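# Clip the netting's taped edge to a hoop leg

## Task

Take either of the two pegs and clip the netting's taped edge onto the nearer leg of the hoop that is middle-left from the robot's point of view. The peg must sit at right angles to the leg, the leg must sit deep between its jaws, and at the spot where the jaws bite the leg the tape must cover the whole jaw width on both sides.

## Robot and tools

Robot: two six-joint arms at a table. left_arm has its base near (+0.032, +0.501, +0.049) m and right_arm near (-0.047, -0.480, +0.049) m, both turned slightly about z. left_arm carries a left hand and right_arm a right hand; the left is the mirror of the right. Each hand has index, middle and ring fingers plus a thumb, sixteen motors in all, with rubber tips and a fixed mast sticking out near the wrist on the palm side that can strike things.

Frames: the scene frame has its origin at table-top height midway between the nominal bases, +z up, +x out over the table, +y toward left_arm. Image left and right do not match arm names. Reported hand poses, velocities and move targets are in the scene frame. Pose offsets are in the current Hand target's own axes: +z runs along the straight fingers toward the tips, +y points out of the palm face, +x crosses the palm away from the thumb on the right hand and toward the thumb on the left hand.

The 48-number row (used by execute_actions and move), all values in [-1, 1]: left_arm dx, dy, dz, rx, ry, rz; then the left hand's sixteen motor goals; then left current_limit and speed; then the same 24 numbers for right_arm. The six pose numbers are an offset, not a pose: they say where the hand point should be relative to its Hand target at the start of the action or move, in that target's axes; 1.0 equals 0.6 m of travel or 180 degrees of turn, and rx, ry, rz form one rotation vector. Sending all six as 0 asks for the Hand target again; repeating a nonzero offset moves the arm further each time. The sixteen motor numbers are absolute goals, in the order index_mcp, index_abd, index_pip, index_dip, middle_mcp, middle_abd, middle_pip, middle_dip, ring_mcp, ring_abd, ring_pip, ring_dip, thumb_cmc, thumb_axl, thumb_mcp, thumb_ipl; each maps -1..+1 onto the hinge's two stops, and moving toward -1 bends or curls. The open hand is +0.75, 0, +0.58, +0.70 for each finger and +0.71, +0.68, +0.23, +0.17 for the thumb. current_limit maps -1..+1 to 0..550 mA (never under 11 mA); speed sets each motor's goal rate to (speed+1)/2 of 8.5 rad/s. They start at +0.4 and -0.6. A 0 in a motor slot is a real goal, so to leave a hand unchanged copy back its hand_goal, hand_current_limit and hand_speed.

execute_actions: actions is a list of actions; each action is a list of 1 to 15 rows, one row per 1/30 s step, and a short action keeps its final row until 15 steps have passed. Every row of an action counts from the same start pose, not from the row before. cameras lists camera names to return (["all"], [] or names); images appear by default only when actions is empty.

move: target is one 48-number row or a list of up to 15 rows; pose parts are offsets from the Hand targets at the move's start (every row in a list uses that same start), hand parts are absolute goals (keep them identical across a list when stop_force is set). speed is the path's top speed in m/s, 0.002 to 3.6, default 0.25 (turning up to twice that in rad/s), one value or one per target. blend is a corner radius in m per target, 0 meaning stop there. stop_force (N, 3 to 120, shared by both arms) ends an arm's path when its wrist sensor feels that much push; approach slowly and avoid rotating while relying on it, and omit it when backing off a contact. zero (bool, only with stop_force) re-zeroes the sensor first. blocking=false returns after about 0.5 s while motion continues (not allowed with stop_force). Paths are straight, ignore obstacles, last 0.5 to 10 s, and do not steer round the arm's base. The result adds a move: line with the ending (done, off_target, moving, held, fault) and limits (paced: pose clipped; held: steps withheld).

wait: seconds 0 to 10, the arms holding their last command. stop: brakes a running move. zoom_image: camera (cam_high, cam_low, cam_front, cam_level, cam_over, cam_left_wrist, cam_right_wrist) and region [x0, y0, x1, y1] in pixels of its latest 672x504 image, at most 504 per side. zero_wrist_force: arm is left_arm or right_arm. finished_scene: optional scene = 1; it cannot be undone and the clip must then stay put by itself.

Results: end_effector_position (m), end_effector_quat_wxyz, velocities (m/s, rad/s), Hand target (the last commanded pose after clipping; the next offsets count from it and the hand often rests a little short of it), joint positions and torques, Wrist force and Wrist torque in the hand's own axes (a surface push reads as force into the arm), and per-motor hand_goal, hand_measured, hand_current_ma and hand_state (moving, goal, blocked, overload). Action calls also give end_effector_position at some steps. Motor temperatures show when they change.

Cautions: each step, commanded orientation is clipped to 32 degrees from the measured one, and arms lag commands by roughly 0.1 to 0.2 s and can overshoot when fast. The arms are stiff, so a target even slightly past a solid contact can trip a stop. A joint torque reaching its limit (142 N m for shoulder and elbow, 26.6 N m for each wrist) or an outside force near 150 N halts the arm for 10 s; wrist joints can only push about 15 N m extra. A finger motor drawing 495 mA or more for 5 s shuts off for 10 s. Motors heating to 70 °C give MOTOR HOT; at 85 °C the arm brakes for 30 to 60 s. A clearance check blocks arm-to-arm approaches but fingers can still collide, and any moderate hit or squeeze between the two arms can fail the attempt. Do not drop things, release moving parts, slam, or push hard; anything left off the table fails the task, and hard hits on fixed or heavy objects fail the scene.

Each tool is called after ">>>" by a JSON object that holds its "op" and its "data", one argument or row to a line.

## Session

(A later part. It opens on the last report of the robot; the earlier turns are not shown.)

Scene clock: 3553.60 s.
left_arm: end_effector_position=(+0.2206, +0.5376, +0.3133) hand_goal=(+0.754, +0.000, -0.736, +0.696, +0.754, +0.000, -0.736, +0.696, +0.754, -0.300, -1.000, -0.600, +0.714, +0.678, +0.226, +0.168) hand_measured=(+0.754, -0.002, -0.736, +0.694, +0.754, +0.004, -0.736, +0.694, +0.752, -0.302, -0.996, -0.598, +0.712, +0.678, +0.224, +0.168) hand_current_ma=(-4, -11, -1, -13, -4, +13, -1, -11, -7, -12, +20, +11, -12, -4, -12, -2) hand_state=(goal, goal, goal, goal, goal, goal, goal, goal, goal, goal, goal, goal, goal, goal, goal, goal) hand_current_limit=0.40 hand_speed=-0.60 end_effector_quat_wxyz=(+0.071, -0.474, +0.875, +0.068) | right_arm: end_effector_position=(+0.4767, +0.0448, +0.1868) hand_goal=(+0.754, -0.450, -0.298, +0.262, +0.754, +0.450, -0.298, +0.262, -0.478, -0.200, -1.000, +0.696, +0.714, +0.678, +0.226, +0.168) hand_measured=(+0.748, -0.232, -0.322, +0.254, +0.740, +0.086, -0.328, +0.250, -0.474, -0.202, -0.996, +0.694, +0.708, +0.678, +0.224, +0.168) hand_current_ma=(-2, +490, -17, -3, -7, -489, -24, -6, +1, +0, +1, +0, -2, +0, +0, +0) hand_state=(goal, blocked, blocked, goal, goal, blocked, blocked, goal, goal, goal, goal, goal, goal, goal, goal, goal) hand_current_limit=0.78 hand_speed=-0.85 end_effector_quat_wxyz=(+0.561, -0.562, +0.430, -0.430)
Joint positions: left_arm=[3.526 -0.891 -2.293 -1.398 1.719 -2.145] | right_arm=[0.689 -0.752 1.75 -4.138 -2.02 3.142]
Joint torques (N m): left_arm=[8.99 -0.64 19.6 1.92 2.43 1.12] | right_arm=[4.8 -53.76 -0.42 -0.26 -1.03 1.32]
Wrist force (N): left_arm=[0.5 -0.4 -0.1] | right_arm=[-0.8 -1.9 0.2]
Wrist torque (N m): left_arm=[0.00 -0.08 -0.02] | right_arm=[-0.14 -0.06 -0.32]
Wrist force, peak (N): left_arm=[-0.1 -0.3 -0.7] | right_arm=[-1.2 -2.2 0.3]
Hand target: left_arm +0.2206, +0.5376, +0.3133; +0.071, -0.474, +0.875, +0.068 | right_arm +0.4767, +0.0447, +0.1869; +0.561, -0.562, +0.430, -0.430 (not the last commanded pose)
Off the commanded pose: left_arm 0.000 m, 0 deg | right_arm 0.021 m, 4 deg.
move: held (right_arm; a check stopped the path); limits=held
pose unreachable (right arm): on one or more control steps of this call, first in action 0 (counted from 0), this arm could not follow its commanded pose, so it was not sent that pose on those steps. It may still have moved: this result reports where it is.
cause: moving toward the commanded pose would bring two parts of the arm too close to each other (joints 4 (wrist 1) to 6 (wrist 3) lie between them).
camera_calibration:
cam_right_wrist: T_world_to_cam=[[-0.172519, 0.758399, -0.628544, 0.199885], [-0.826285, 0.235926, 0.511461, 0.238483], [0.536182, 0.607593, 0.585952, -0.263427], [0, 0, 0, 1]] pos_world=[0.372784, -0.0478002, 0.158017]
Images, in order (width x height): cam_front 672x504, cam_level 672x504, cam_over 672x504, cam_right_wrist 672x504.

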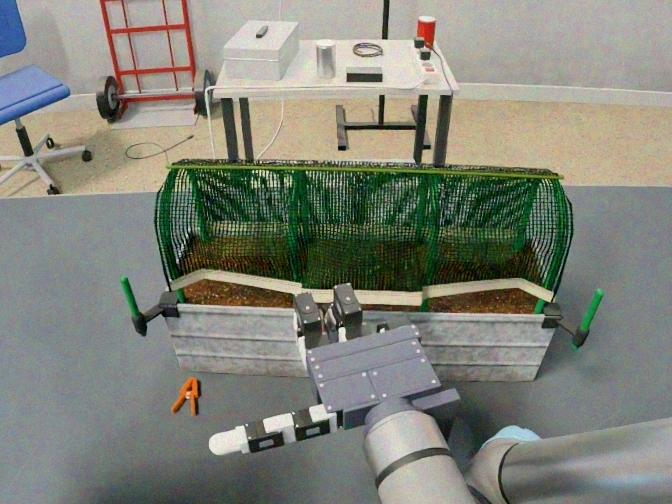

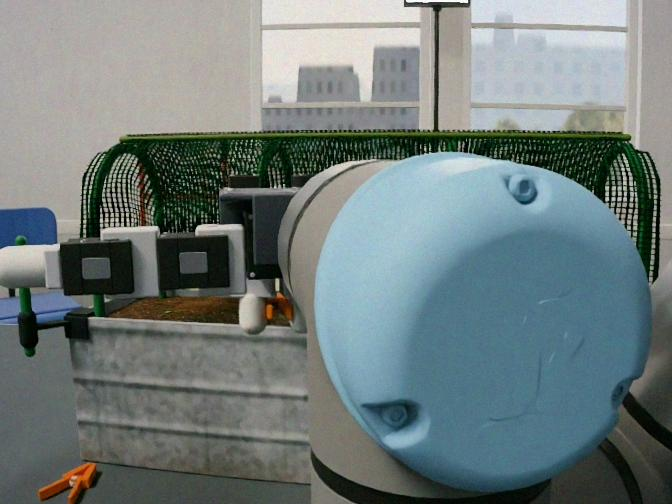

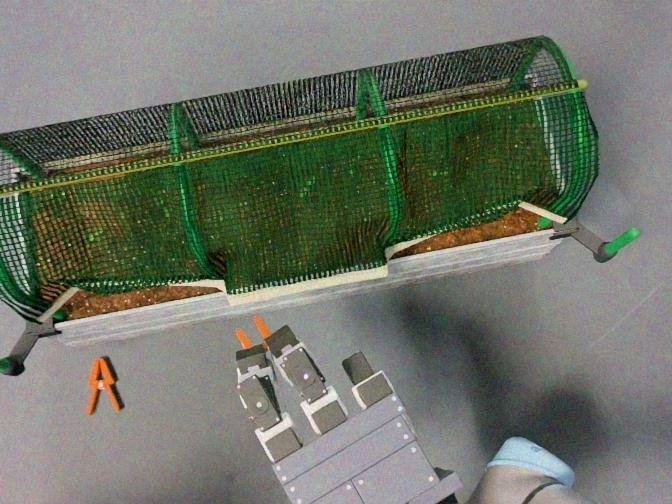

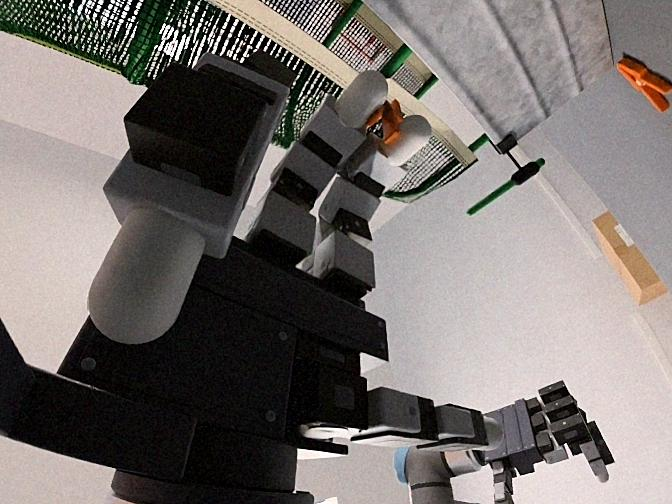

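>>> {"op": "move", "data": {
  "target": [
    [0,0,0,0,0,0, 0.754,0,-0.737,0.696,0.754,0,-0.737,0.696,0.754,-0.3,-1,-0.6,0.714,0.678,0.226,0.168,0.4,-0.6, 0,0,0,0,-0.0333,0, 0.754,-0.45,-0.299,0.261,0.754,0.45,-0.299,0.261,-0.479,-0.2,-1,0.696,0.714,0.678,0.226,0.168,0.78,-0.85],
    [0,0,0,0,0,0, 0.754,0,-0.737,0.696,0.754,0,-0.737,0.696,0.754,-0.3,-1,-0.6,0.714,0.678,0.226,0.168,0.4,-0.6, 0.01217,0.0075,0.0417,0.0206,-0.0333,0, 0.754,-0.45,-0.299,0.261,0.754,0.45,-0.299,0.261,-0.479,-0.2,-1,0.696,0.714,0.678,0.226,0.168,0.78,-0.85]
  ],
  "speed": 0.06,
  "cameras": ["cam_over","cam_right_wrist","cam_level","cam_front"]
}}

>>> {"op": "zoom_image", "data": {
  "camera": "cam_over",
  "region": [180, 240, 270, 330]
}}

>>> {"op": "zoom_image", "data": {
  "camera": "cam_right_wrist",
  "region": [340, 20, 460, 140]
}}

>>> {"op": "zoom_image", "data": {
  "camera": "cam_level",
  "region": [235, 270, 315, 350]
}}

>>> {"op": "zoom_image", "data": {
  "camera": "cam_front",
  "region": [260, 240, 350, 330]
}}

Scene clock: 3576.93 s.
left_arm: end_effector_position=(+0.2206, +0.5376, +0.3133) hand_goal=(+0.754, +0.000, -0.736, +0.696, +0.754, +0.000, -0.736, +0.696, +0.754, -0.300, -1.000, -0.600, +0.714, +0.678, +0.226, +0.168) hand_measured=(+0.754, -0.002, -0.736, +0.694, +0.754, +0.004, -0.736, +0.694, +0.752, -0.302, -0.996, -0.598, +0.712, +0.678, +0.224, +0.168) hand_current_ma=(-4, -11, -1, -13, -4, +13, -1, -11, -7, -12, +20, +11, -12, -4, -12, -2) hand_state=(goal, goal, goal, goal, goal, goal, goal, goal, goal, goal, goal, goal, goal, goal, goal, goal) hand_current_limit=0.40 hand_speed=-0.60 end_effector_quat_wxyz=(+0.071, -0.474, +0.875, +0.068) | right_arm: end_effector_position=(+0.5026, +0.0442, +0.1824) hand_goal=(+0.754, -0.450, -0.298, +0.262, +0.754, +0.450, -0.298, +0.262, -0.478, -0.200, -1.000, +0.696, +0.714, +0.678, +0.226, +0.168) hand_measured=(+0.748, -0.232, -0.322, +0.254, +0.740, +0.086, -0.328, +0.250, -0.474, -0.202, -0.996, +0.694, +0.708, +0.678, +0.224, +0.168) hand_current_ma=(-2, +489, -17, -3, -7, -489, -25, -6, +1, +0, +1, +0, -2, +0, +0, +0) hand_state=(goal, blocked, blocked, goal, goal, blocked, blocked, goal, goal, goal, goal, goal, goal, goal, goal, goal) hand_current_limit=0.78 hand_speed=-0.85 end_effector_quat_wxyz=(+0.600, -0.565, +0.386, -0.413)
Joint positions: left_arm=[3.526 -0.891 -2.293 -1.398 1.719 -2.145] | right_arm=[0.616 -0.707 1.726 -4.226 -1.842 3.12]
Joint torques (N m): left_arm=[8.76 -0.52 19.61 1.91 2.28 1.17] | right_arm=[-7.7 -37.21 -25.52 -2.92 2.02 -1.06]
Wrist force (N): left_arm=[0.1 0.1 -0.2] | right_arm=[-0.9 -1.9 -0.1]
Wrist torque (N m): left_arm=[0.09 -0.02 -0.07] | right_arm=[-0.13 -0.05 -0.14]
Wrist force, peak (N): left_arm=[0.6 0.0 -0.2] | right_arm=[-1.1 -2.3 -0.3]
Hand target: left_arm +0.2206, +0.5376, +0.3133; +0.071, -0.474, +0.875, +0.068 | right_arm +0.5027, +0.0442, +0.1823; +0.600, -0.565, +0.386, -0.413
Off the commanded pose: left_arm 0.000 m, 0 deg | right_arm 0.000 m, 0 deg.
move: done
camera_calibration:
cam_right_wrist: T_world_to_cam=[[-0.21258, 0.748834, -0.627739, 0.222424], [-0.876021, 0.138554, 0.461941, 0.300607], [0.432893, 0.648112, 0.626541, -0.23154], [0, 0, 0, 1]] pos_world=[0.410853, -0.0581454, 0.145831]
Images, in order (width x height): cam_front 672x504, cam_level 672x504, cam_over 672x504, cam_right_wrist 672x504.

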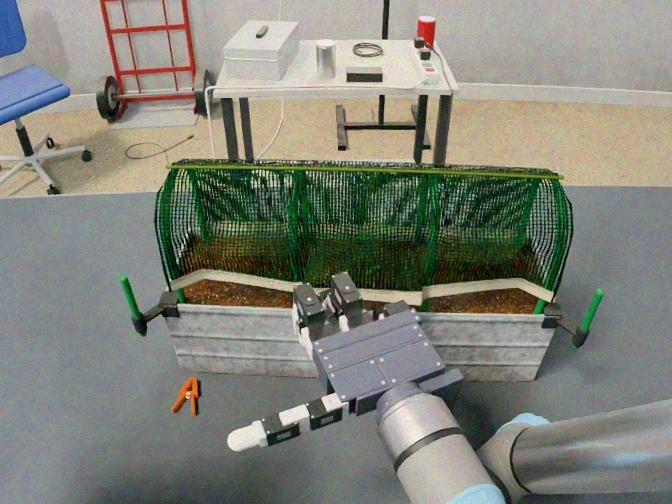

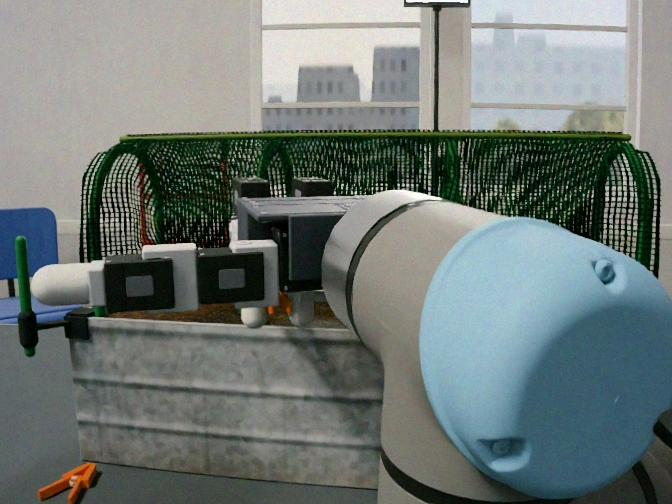

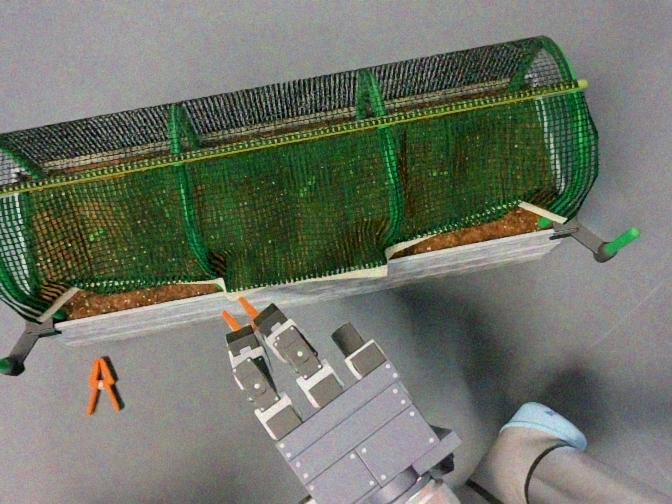

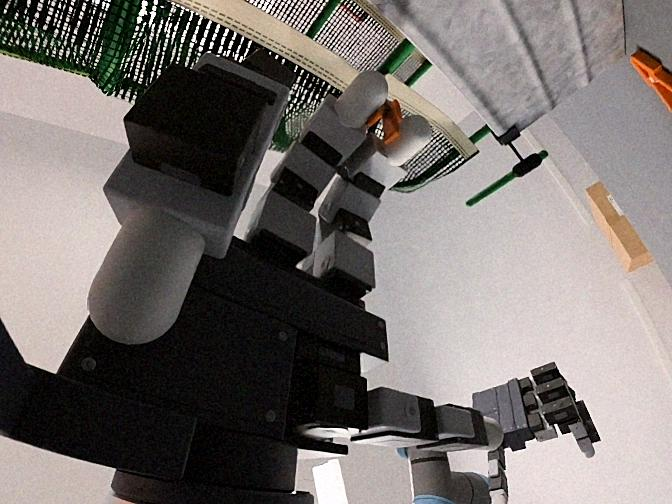

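Scaled by 5.600 from the camera's 672x504 image, which has a finer 960x720 frame.

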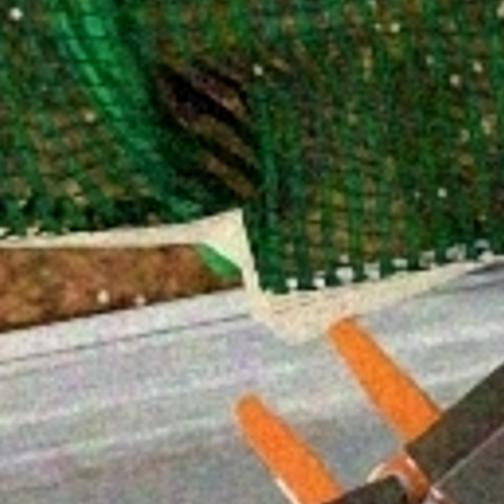

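Scaled by 4.200 from the camera's 672x504 image, which has a finer 960x720 frame.

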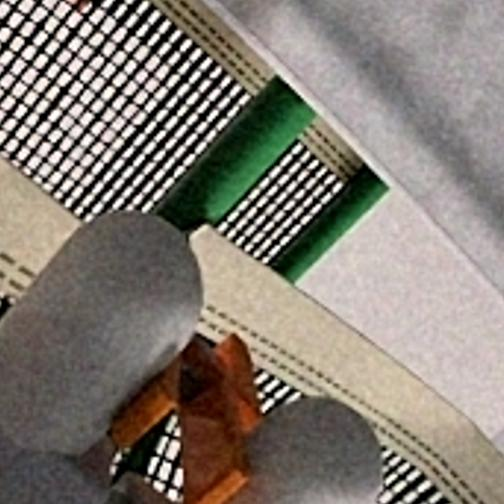

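Scaled by 6.300 from the camera's 672x504 image, which has a finer 960x720 frame.

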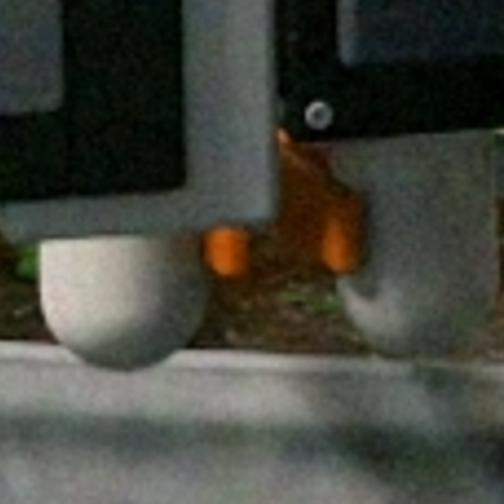

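Scaled by 5.600 from the camera's 672x504 image, which has a finer 960x720 frame.

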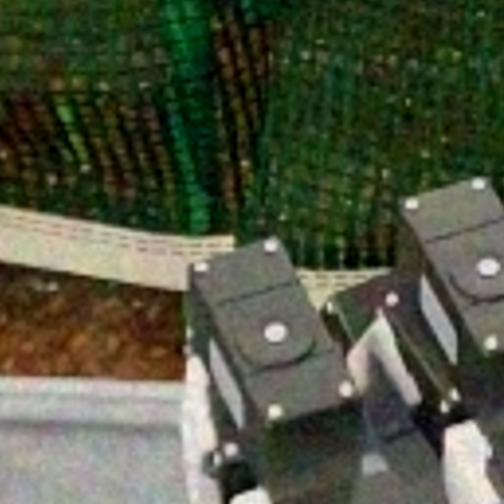

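>>> {"op": "zoom_image", "data": {
  "camera": "cam_right_wrist",
  "region": [365, 85, 415, 135]
}}

>>> {"op": "zoom_image", "data": {
  "camera": "cam_over",
  "region": [205, 270, 255, 320]
}}

Scaled by 10.080 from the camera's 672x504 image, which has a finer 960x720 frame.

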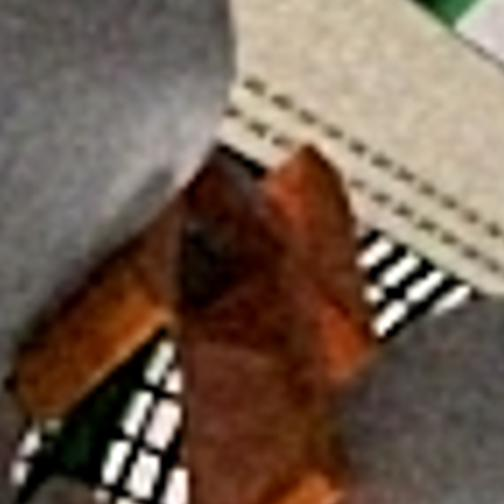

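Scaled by 10.080 from the camera's 672x504 image, which has a finer 960x720 frame.

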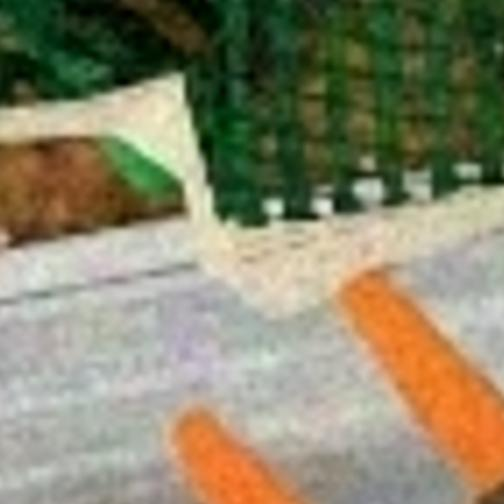

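>>> {"op": "move", "data": {
  "target": [0,0,0,0,0,0, 0.754,0,-0.737,0.696,0.754,0,-0.737,0.696,0.754,-0.3,-1,-0.6,0.714,0.678,0.226,0.168,0.4,-0.6, 0.00333,-0.00088,0.0302,0,0,0, 0.754,-0.45,-0.299,0.261,0.754,0.45,-0.299,0.261,-0.479,-0.2,-1,0.696,0.714,0.678,0.226,0.168,0.78,-0.85],
  "speed": 0.02,
  "stop_force": 6,
  "cameras": ["cam_over","cam_right_wrist","cam_level","cam_front"]
}}

>>> {"op": "zoom_image", "data": {
  "camera": "cam_over",
  "region": [190, 250, 260, 320]
}}

>>> {"op": "zoom_image", "data": {
  "camera": "cam_right_wrist",
  "region": [340, 20, 460, 140]
}}

>>> {"op": "zoom_image", "data": {
  "camera": "cam_front",
  "region": [260, 240, 350, 330]
}}

Scene clock: 3728.60 s.
left_arm: end_effector_position=(+0.2206, +0.5376, +0.3133) hand_goal=(+0.754, +0.000, -0.736, +0.696, +0.754, +0.000, -0.736, +0.696, +0.754, -0.300, -1.000, -0.600, +0.714, +0.678, +0.226, +0.168) hand_measured=(+0.754, -0.002, -0.736, +0.694, +0.754, +0.004, -0.736, +0.694, +0.752, -0.302, -0.996, -0.598, +0.712, +0.678, +0.224, +0.168) hand_current_ma=(-4, -11, -1, -13, -4, +13, -1, -11, -7, -12, +20, +11, -12, -4, -12, -2) hand_state=(goal, goal, goal, goal, goal, goal, goal, goal, goal, goal, goal, goal, goal, goal, goal, goal) hand_current_limit=0.40 hand_speed=-0.60 end_effector_quat_wxyz=(+0.071, -0.474, +0.875, +0.068) | right_arm: end_effector_position=(+0.5203, +0.0488, +0.1840) hand_goal=(+0.754, -0.450, -0.298, +0.262, +0.754, +0.450, -0.298, +0.262, -0.478, -0.200, -1.000, +0.696, +0.714, +0.678, +0.226, +0.168) hand_measured=(+0.748, -0.240, -0.324, +0.252, +0.740, +0.090, -0.330, +0.248, -0.474, -0.202, -0.996, +0.694, +0.708, +0.678, +0.224, +0.168) hand_current_ma=(-2, +489, -20, -3, -8, -489, -29, -7, +1, +0, +1, +0, -2, +0, +0, +0) hand_state=(goal, blocked, blocked, goal, goal, blocked, blocked, goal, goal, goal, goal, goal, goal, goal, goal, goal) hand_current_limit=0.78 hand_speed=-0.85 end_effector_quat_wxyz=(+0.600, -0.565, +0.386, -0.413)
Joint positions: left_arm=[3.526 -0.891 -2.293 -1.398 1.719 -2.145] | right_arm=[0.603 -0.69 1.677 -4.194 -1.829 3.121]
Joint torques (N m): left_arm=[8.81 -0.54 19.55 2.01 2.42 1.03] | right_arm=[-8.46 -36.76 -25.87 -0.18 1.96 1.3]
Wrist force (N): left_arm=[0.0 -0.2 0.0] | right_arm=[-0.7 -1.9 -0.3]
Wrist torque (N m): left_arm=[0.03 0.00 -0.08] | right_arm=[-0.15 -0.06 -0.32]
Wrist force, peak (N): left_arm=[0.0 0.1 -0.8] | right_arm=[-0.9 -2.2 -0.1]
Hand target: left_arm +0.2206, +0.5376, +0.3133; +0.071, -0.474, +0.875, +0.068 | right_arm +0.5203, +0.0488, +0.1840; +0.600, -0.565, +0.386, -0.413
Off the commanded pose: left_arm 0.000 m, 0 deg | right_arm 0.000 m, 0 deg.
move: done
camera_calibration:
cam_right_wrist: T_world_to_cam=[[-0.21238, 0.748906, -0.627721, 0.223587], [-0.876191, 0.138468, 0.461645, 0.314835], [0.432648, 0.648048, 0.626777, -0.243184], [0, 0, 0, 1]] pos_world=[0.428554, -0.0534449, 0.147431]
Images, in order (width x height): cam_front 672x504, cam_level 672x504, cam_over 672x504, cam_right_wrist 672x504.

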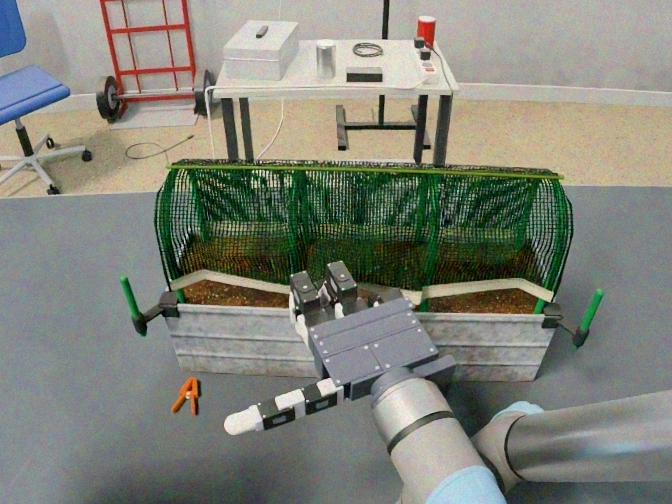

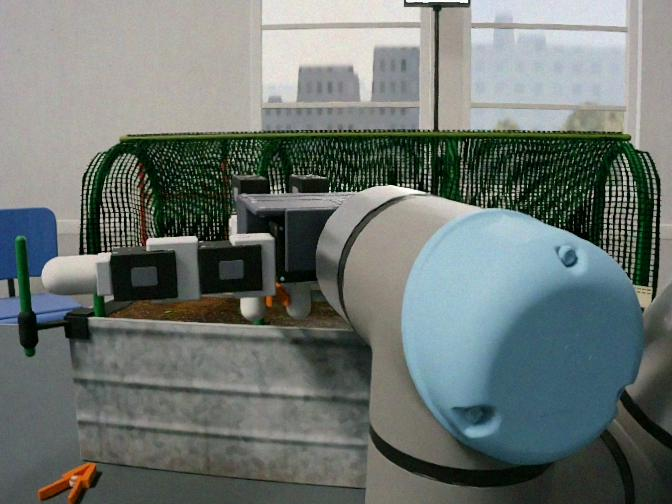

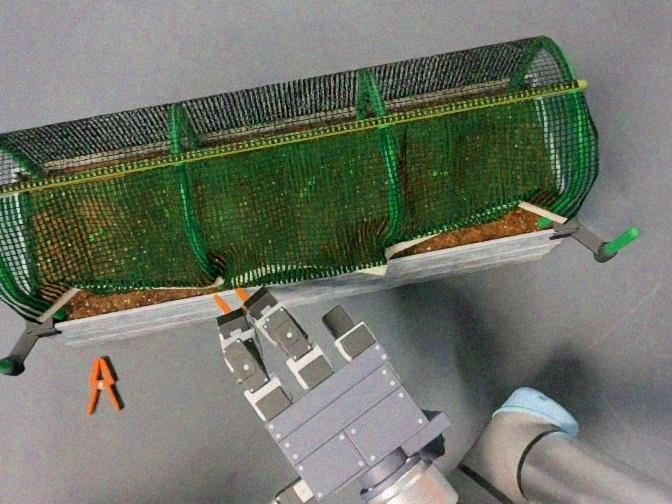

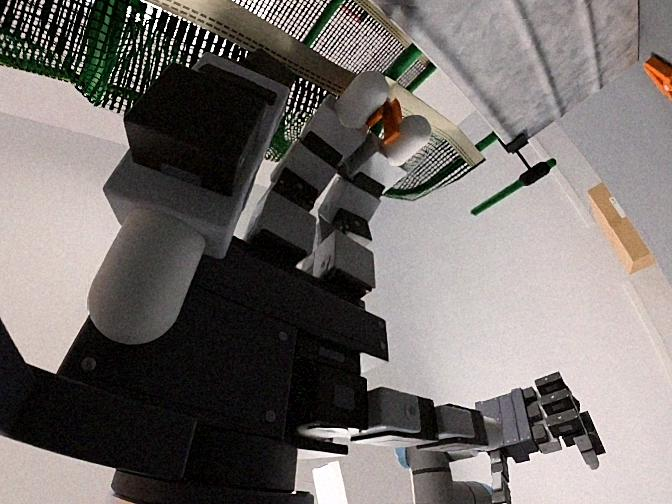

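Scaled by 7.200 from the camera's 672x504 image, which has a finer 960x720 frame.

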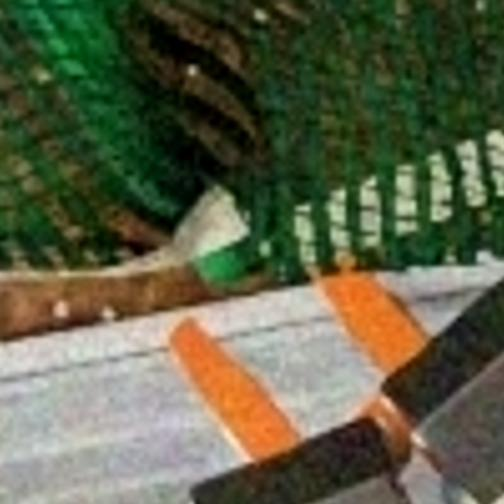

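Scaled by 4.200 from the camera's 672x504 image, which has a finer 960x720 frame.

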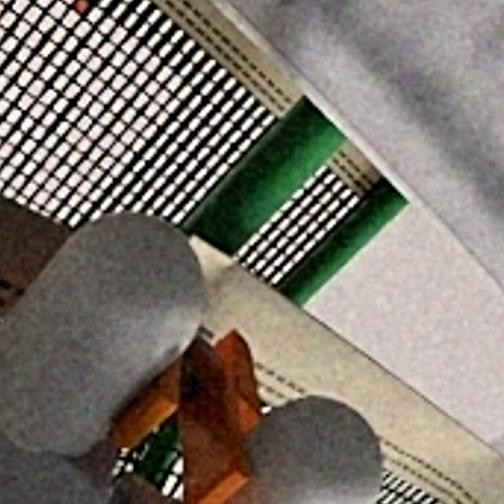

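Scaled by 5.600 from the camera's 672x504 image, which has a finer 960x720 frame.

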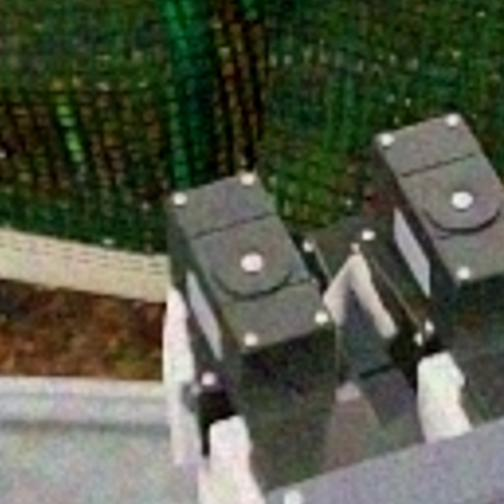

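>>> {"op": "move", "data": {
  "target": [0,0,0,0,0,0, 0.754,0,-0.737,0.696,0.754,0,-0.737,0.696,0.754,-0.3,-1,-0.6,0.714,0.678,0.226,0.168,0.4,-0.6, -0.0014,0.00172,0.02657,0,0,0, 0.754,-0.45,-0.299,0.261,0.754,0.45,-0.299,0.261,-0.479,-0.2,-1,0.696,0.714,0.678,0.226,0.168,0.78,-0.85],
  "speed": 0.015,
  "stop_force": 7,
  "cameras": ["cam_over","cam_right_wrist","cam_front","cam_low","cam_level"]
}}

>>> {"op": "zoom_image", "data": {
  "camera": "cam_over",
  "region": [190, 250, 260, 320]
}}

>>> {"op": "zoom_image", "data": {
  "camera": "cam_right_wrist",
  "region": [340, 20, 460, 140]
}}

>>> {"op": "zoom_image", "data": {
  "camera": "cam_low",
  "region": [250, 90, 400, 190]
}}

Scene clock: 3793.00 s.
left_arm: end_effector_position=(+0.2206, +0.5376, +0.3133) hand_goal=(+0.754, +0.000, -0.736, +0.696, +0.754, +0.000, -0.736, +0.696, +0.754, -0.300, -1.000, -0.600, +0.714, +0.678, +0.226, +0.168) hand_measured=(+0.754, -0.002, -0.736, +0.694, +0.754, +0.004, -0.736, +0.694, +0.752, -0.302, -0.996, -0.598, +0.712, +0.678, +0.224, +0.168) hand_current_ma=(-4, -11, -1, -13, -4, +13, -1, -11, -7, -12, +20, +11, -12, -4, -12, -2) hand_state=(goal, goal, goal, goal, goal, goal, goal, goal, goal, goal, goal, goal, goal, goal, goal, goal) hand_current_limit=0.40 hand_speed=-0.60 end_effector_quat_wxyz=(+0.071, -0.474, +0.875, +0.068) | right_arm: end_effector_position=(+0.5349, +0.0554, +0.1840) hand_goal=(+0.754, -0.450, -0.298, +0.262, +0.754, +0.450, -0.298, +0.262, -0.478, -0.200, -1.000, +0.696, +0.714, +0.678, +0.226, +0.168) hand_measured=(+0.748, -0.260, -0.330, +0.250, +0.738, +0.116, -0.340, +0.242, -0.474, -0.202, -0.996, +0.694, +0.708, +0.678, +0.224, +0.168) hand_current_ma=(-2, +486, -28, -5, -10, -489, -45, -12, +1, +0, +1, +0, -2, +0, +0, +0) hand_state=(goal, blocked, blocked, goal, goal, blocked, blocked, goal, goal, goal, goal, goal, goal, goal, goal, goal) hand_current_limit=0.78 hand_speed=-0.85 end_effector_quat_wxyz=(+0.600, -0.565, +0.386, -0.413)
Joint positions: left_arm=[3.526 -0.891 -2.293 -1.398 1.719 -2.145] | right_arm=[0.597 -0.67 1.627 -4.164 -1.823 3.122]
Joint torques (N m): left_arm=[9.28 -0.69 19.4 2.05 2.34 1.08] | right_arm=[-8.04 -39.26 -25.99 -0.15 1.94 1.53]
Wrist force (N): left_arm=[0.4 -0.3 -0.5] | right_arm=[-1.0 -1.9 -0.5]
Wrist torque (N m): left_arm=[0.06 -0.07 -0.03] | right_arm=[-0.13 -0.02 -0.35]
Wrist force, peak (N): left_arm=[0.3 -0.4 -0.5] | right_arm=[-1.0 -1.9 -0.5]
Hand target: left_arm +0.2206, +0.5376, +0.3133; +0.071, -0.474, +0.875, +0.068 | right_arm +0.5349, +0.0554, +0.1840; +0.600, -0.565, +0.386, -0.413
Off the commanded pose: left_arm 0.000 m, 0 deg | right_arm 0.000 m, 0 deg.
move: done
camera_calibration:
cam_right_wrist: T_world_to_cam=[[-0.21238, 0.748906, -0.627721, 0.22182], [-0.876191, 0.138468, 0.461645, 0.326727], [0.432648, 0.648048, 0.626777, -0.253713], [0, 0, 0, 1]] pos_world=[0.443154, -0.0469449, 0.147431]
Images, in order (width x height): cam_low 672x504, cam_front 672x504, cam_level 672x504, cam_over 672x504, cam_right_wrist 672x504.

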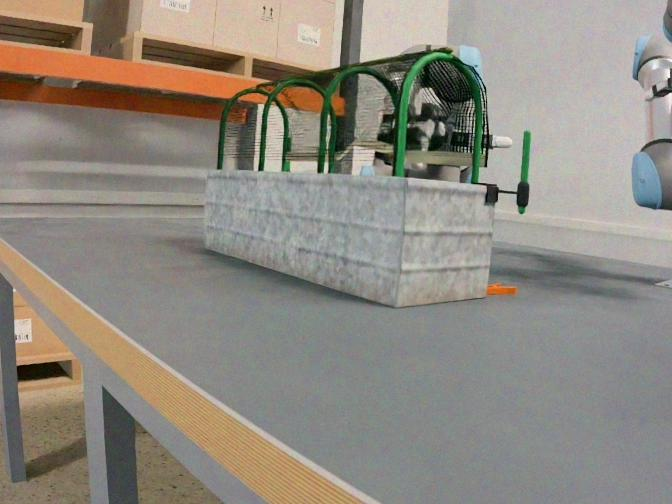

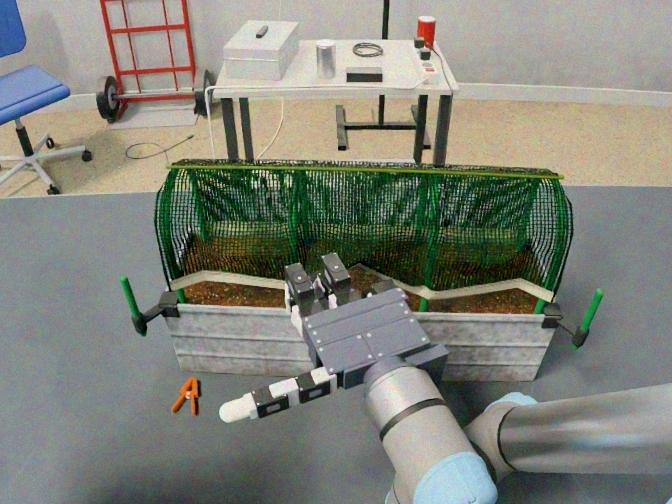

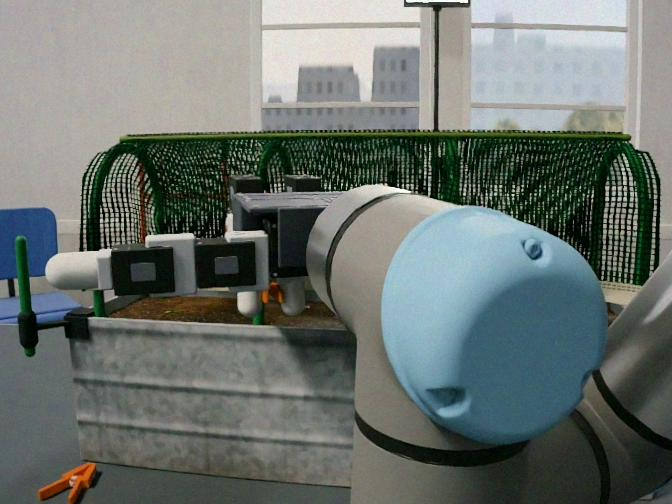

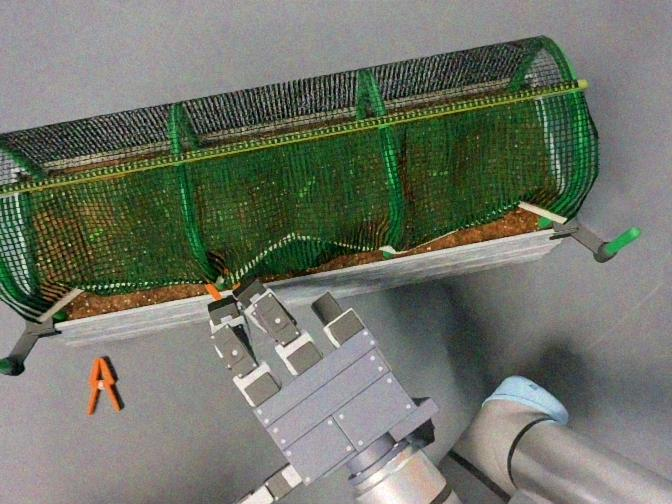

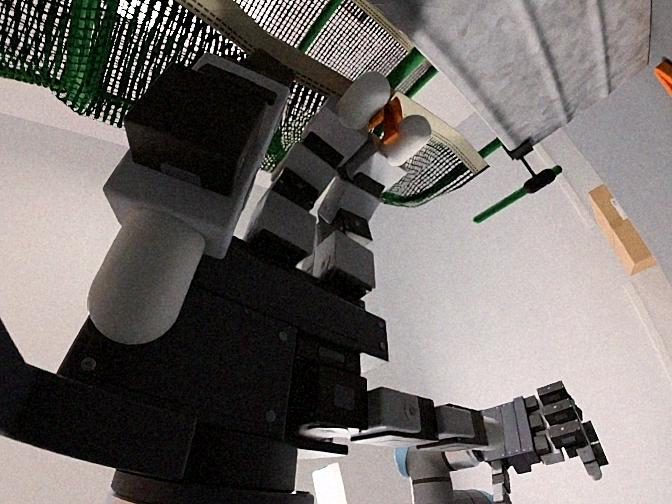

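Scaled by 7.200 from the camera's 672x504 image, which has a finer 960x720 frame.

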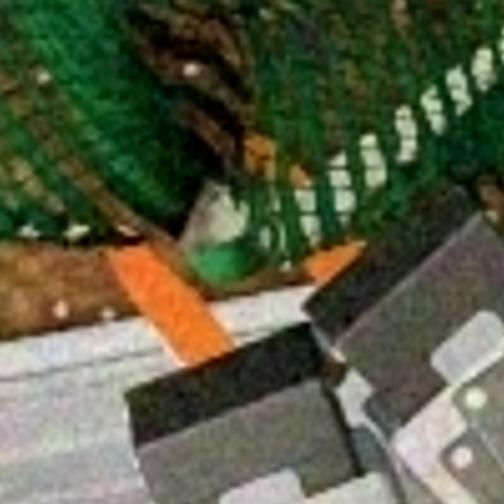

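Scaled by 4.200 from the camera's 672x504 image, which has a finer 960x720 frame.

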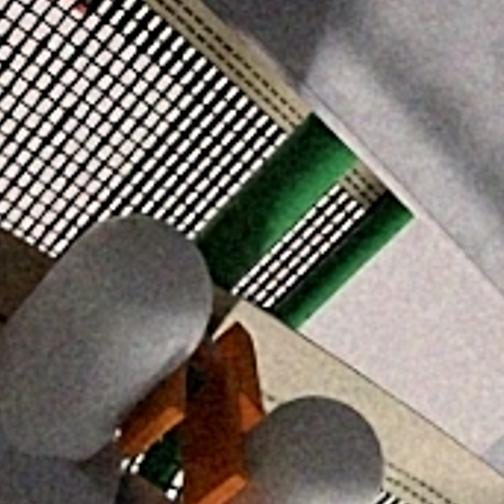

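Scaled by 3.360 from the camera's 672x504 image, which has a finer 960x720 frame.

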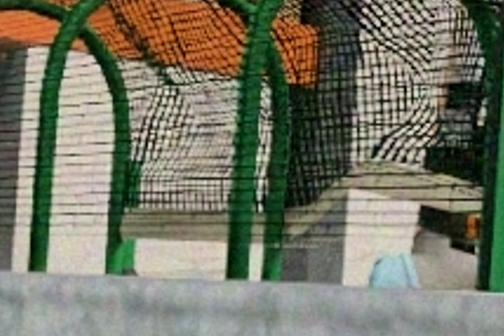

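>>> {"op": "zoom_image", "data": {
  "camera": "cam_low",
  "region": [310, 110, 410, 185]
}}

>>> {"op": "zoom_image", "data": {
  "camera": "cam_level",
  "region": [220, 250, 320, 340]
}}

>>> {"op": "zoom_image", "data": {
  "camera": "cam_over",
  "region": [195, 255, 245, 305]
}}

>>> {"op": "zoom_image", "data": {
  "camera": "cam_right_wrist",
  "region": [365, 60, 425, 120]
}}

Scaled by 5.040 from the camera's 672x504 image, which has a finer 960x720 frame.

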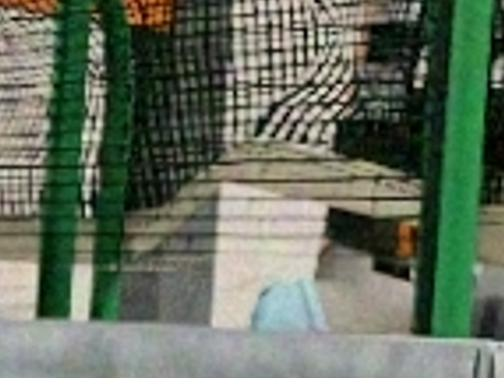

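Scaled by 5.040 from the camera's 672x504 image, which has a finer 960x720 frame.

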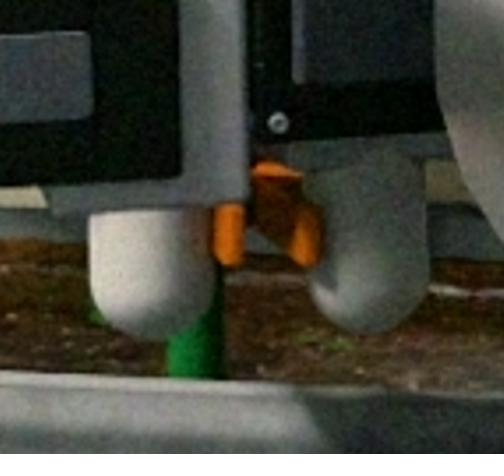

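Scaled by 10.080 from the camera's 672x504 image, which has a finer 960x720 frame.

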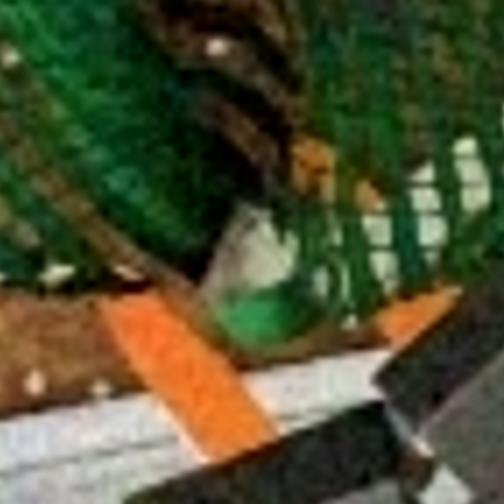

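Scaled by 8.400 from the camera's 672x504 image, which has a finer 960x720 frame.

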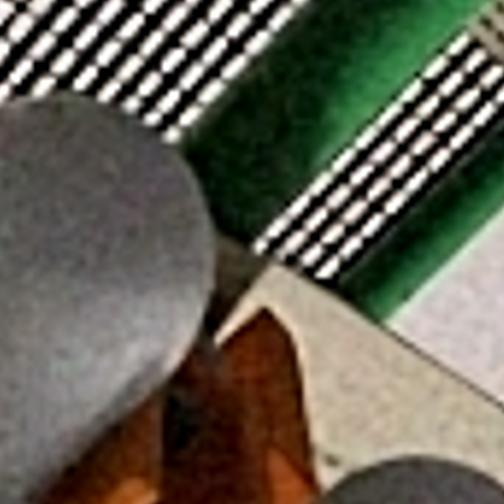

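>>> {"op": "move", "data": {
  "target": [0,0,0,0,0,0, 0.754,0,-0.737,0.696,0.754,0,-0.737,0.696,0.754,-0.3,-1,-0.6,0.714,0.678,0.226,0.168,0.4,-0.6, 0.0031,-0.0039,-0.0598,0,0,0, 0.754,-0.45,-0.299,0.261,0.754,0.45,-0.299,0.261,-0.479,-0.2,-1,0.696,0.714,0.678,0.226,0.168,0.78,-0.85],
  "speed": 0.03,
  "cameras": ["cam_over","cam_right_wrist","cam_front","cam_low","cam_level"]
}}

>>> {"op": "zoom_image", "data": {
  "camera": "cam_over",
  "region": [190, 220, 410, 320]
}}

>>> {"op": "zoom_image", "data": {
  "camera": "cam_front",
  "region": [260, 220, 440, 330]
}}

>>> {"op": "zoom_image", "data": {
  "camera": "cam_over",
  "region": [195, 255, 265, 325]
}}

Scene clock: 3893.47 s.
left_arm: end_effector_position=(+0.2206, +0.5376, +0.3133) hand_goal=(+0.754, +0.000, -0.736, +0.696, +0.754, +0.000, -0.736, +0.696, +0.754, -0.300, -1.000, -0.600, +0.714, +0.678, +0.226, +0.168) hand_measured=(+0.754, -0.002, -0.736, +0.694, +0.754, +0.004, -0.736, +0.694, +0.752, -0.302, -0.996, -0.598, +0.712, +0.678, +0.224, +0.168) hand_current_ma=(-4, -11, -1, -13, -4, +13, -1, -11, -7, -12, +20, +11, -12, -4, -12, -2) hand_state=(goal, goal, goal, goal, goal, goal, goal, goal, goal, goal, goal, goal, goal, goal, goal, goal) hand_current_limit=0.40 hand_speed=-0.60 end_effector_quat_wxyz=(+0.071, -0.474, +0.875, +0.068) | right_arm: end_effector_position=(+0.5022, +0.0407, +0.1841) hand_goal=(+0.754, -0.450, -0.298, +0.262, +0.754, +0.450, -0.298, +0.262, -0.478, -0.200, -1.000, +0.696, +0.714, +0.678, +0.226, +0.168) hand_measured=(+0.748, -0.260, -0.330, +0.250, +0.738, +0.116, -0.340, +0.242, -0.474, -0.202, -0.996, +0.694, +0.708, +0.678, +0.224, +0.168) hand_current_ma=(-2, +486, -28, -5, -10, -489, -45, -12, +1, +0, +1, +0, -2, +0, +0, +0) hand_state=(goal, blocked, blocked, goal, goal, blocked, blocked, goal, goal, goal, goal, goal, goal, goal, goal, goal) hand_current_limit=0.78 hand_speed=-0.85 end_effector_quat_wxyz=(+0.600, -0.565, +0.386, -0.413)
Joint positions: left_arm=[3.526 -0.891 -2.293 -1.398 1.719 -2.145] | right_arm=[0.611 -0.714 1.736 -4.23 -1.837 3.121]
Joint torques (N m): left_arm=[8.8 0.01 19.47 2.23 2.26 1.07] | right_arm=[6.09 -56.16 -0.21 -2.97 -1.18 -1.13]
Wrist force (N): left_arm=[0.2 -0.2 -0.4] | right_arm=[-0.9 -2.1 -0.1]
Wrist torque (N m): left_arm=[0.06 -0.04 -0.05] | right_arm=[-0.15 -0.06 -0.14]
Wrist force, peak (N): left_arm=[0.6 0.2 -0.5] | right_arm=[-0.9 -2.1 0.1]
Hand target: left_arm +0.2206, +0.5376, +0.3133; +0.071, -0.474, +0.875, +0.068 | right_arm +0.5020, +0.0407, +0.1841; +0.600, -0.565, +0.386, -0.413
Off the commanded pose: left_arm 0.000 m, 0 deg | right_arm 0.000 m, 0 deg.
move: done
camera_calibration:
cam_right_wrist: T_world_to_cam=[[-0.21238, 0.748906, -0.627721, 0.225872], [-0.876191, 0.138468, 0.461645, 0.300051], [0.432648, 0.648048, 0.626777, -0.230167], [0, 0, 0, 1]] pos_world=[0.410454, -0.0615449, 0.147531]
Images, in order (width x height): cam_low 672x504, cam_front 672x504, cam_level 672x504, cam_over 672x504, cam_right_wrist 672x504.

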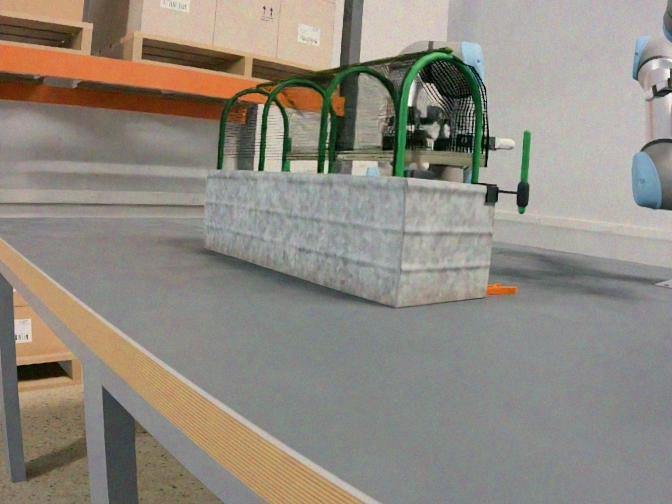

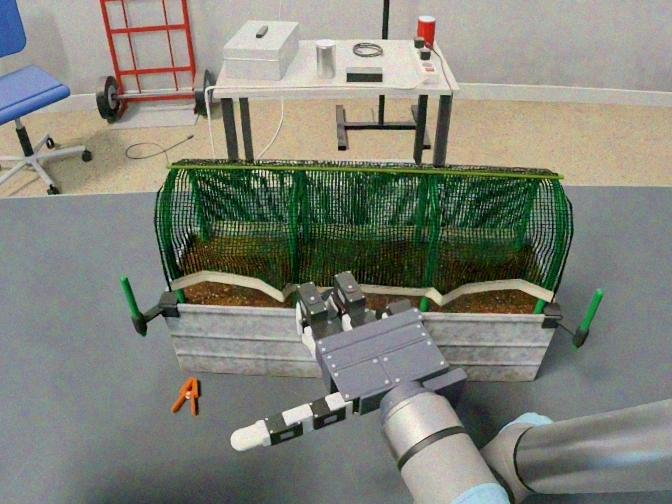

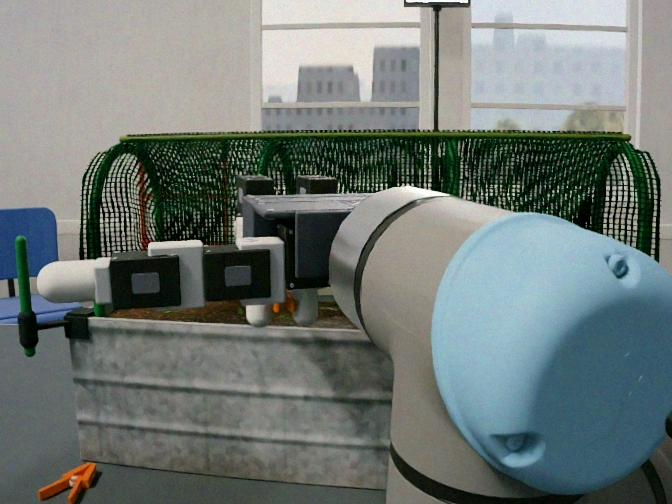

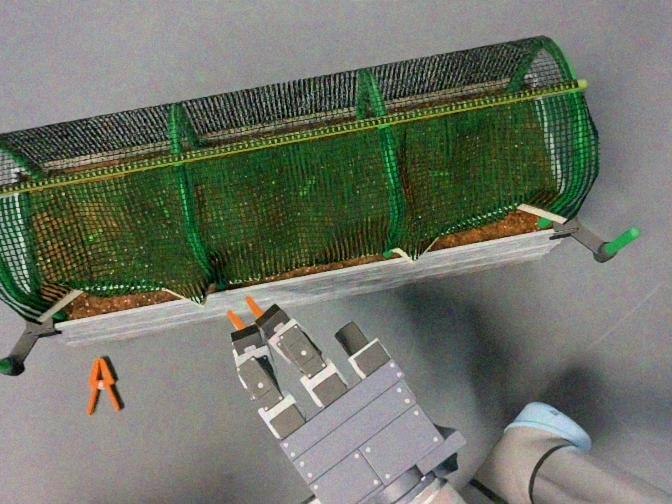

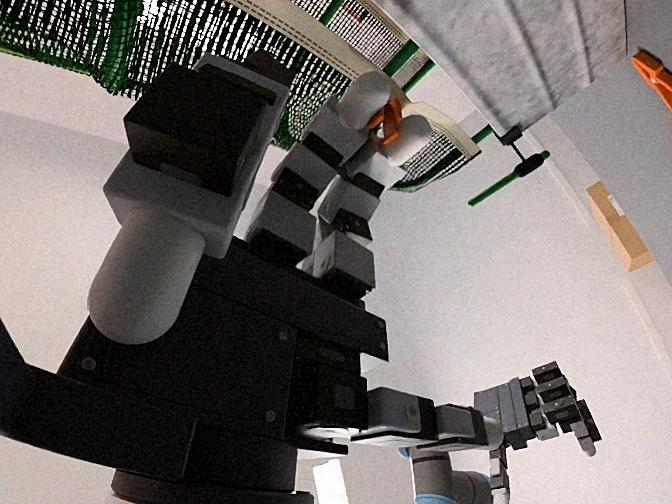

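Scaled by 2.291 from the camera's 672x504 image, which has a finer 960x720 frame.

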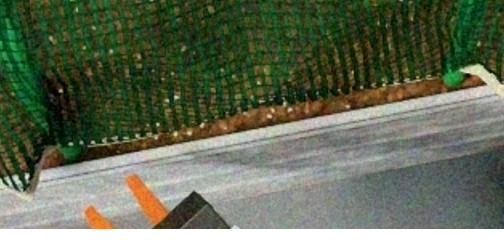

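Scaled by 2.800 from the camera's 672x504 image, which has a finer 960x720 frame.

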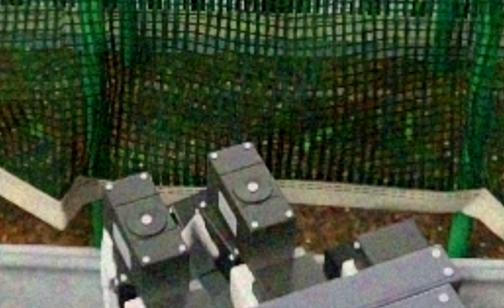

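Scaled by 7.200 from the camera's 672x504 image, which has a finer 960x720 frame.

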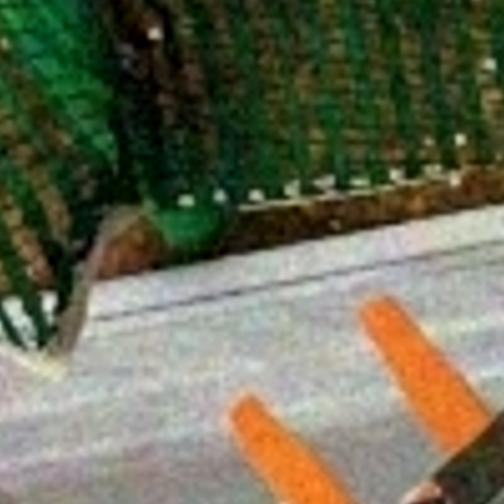

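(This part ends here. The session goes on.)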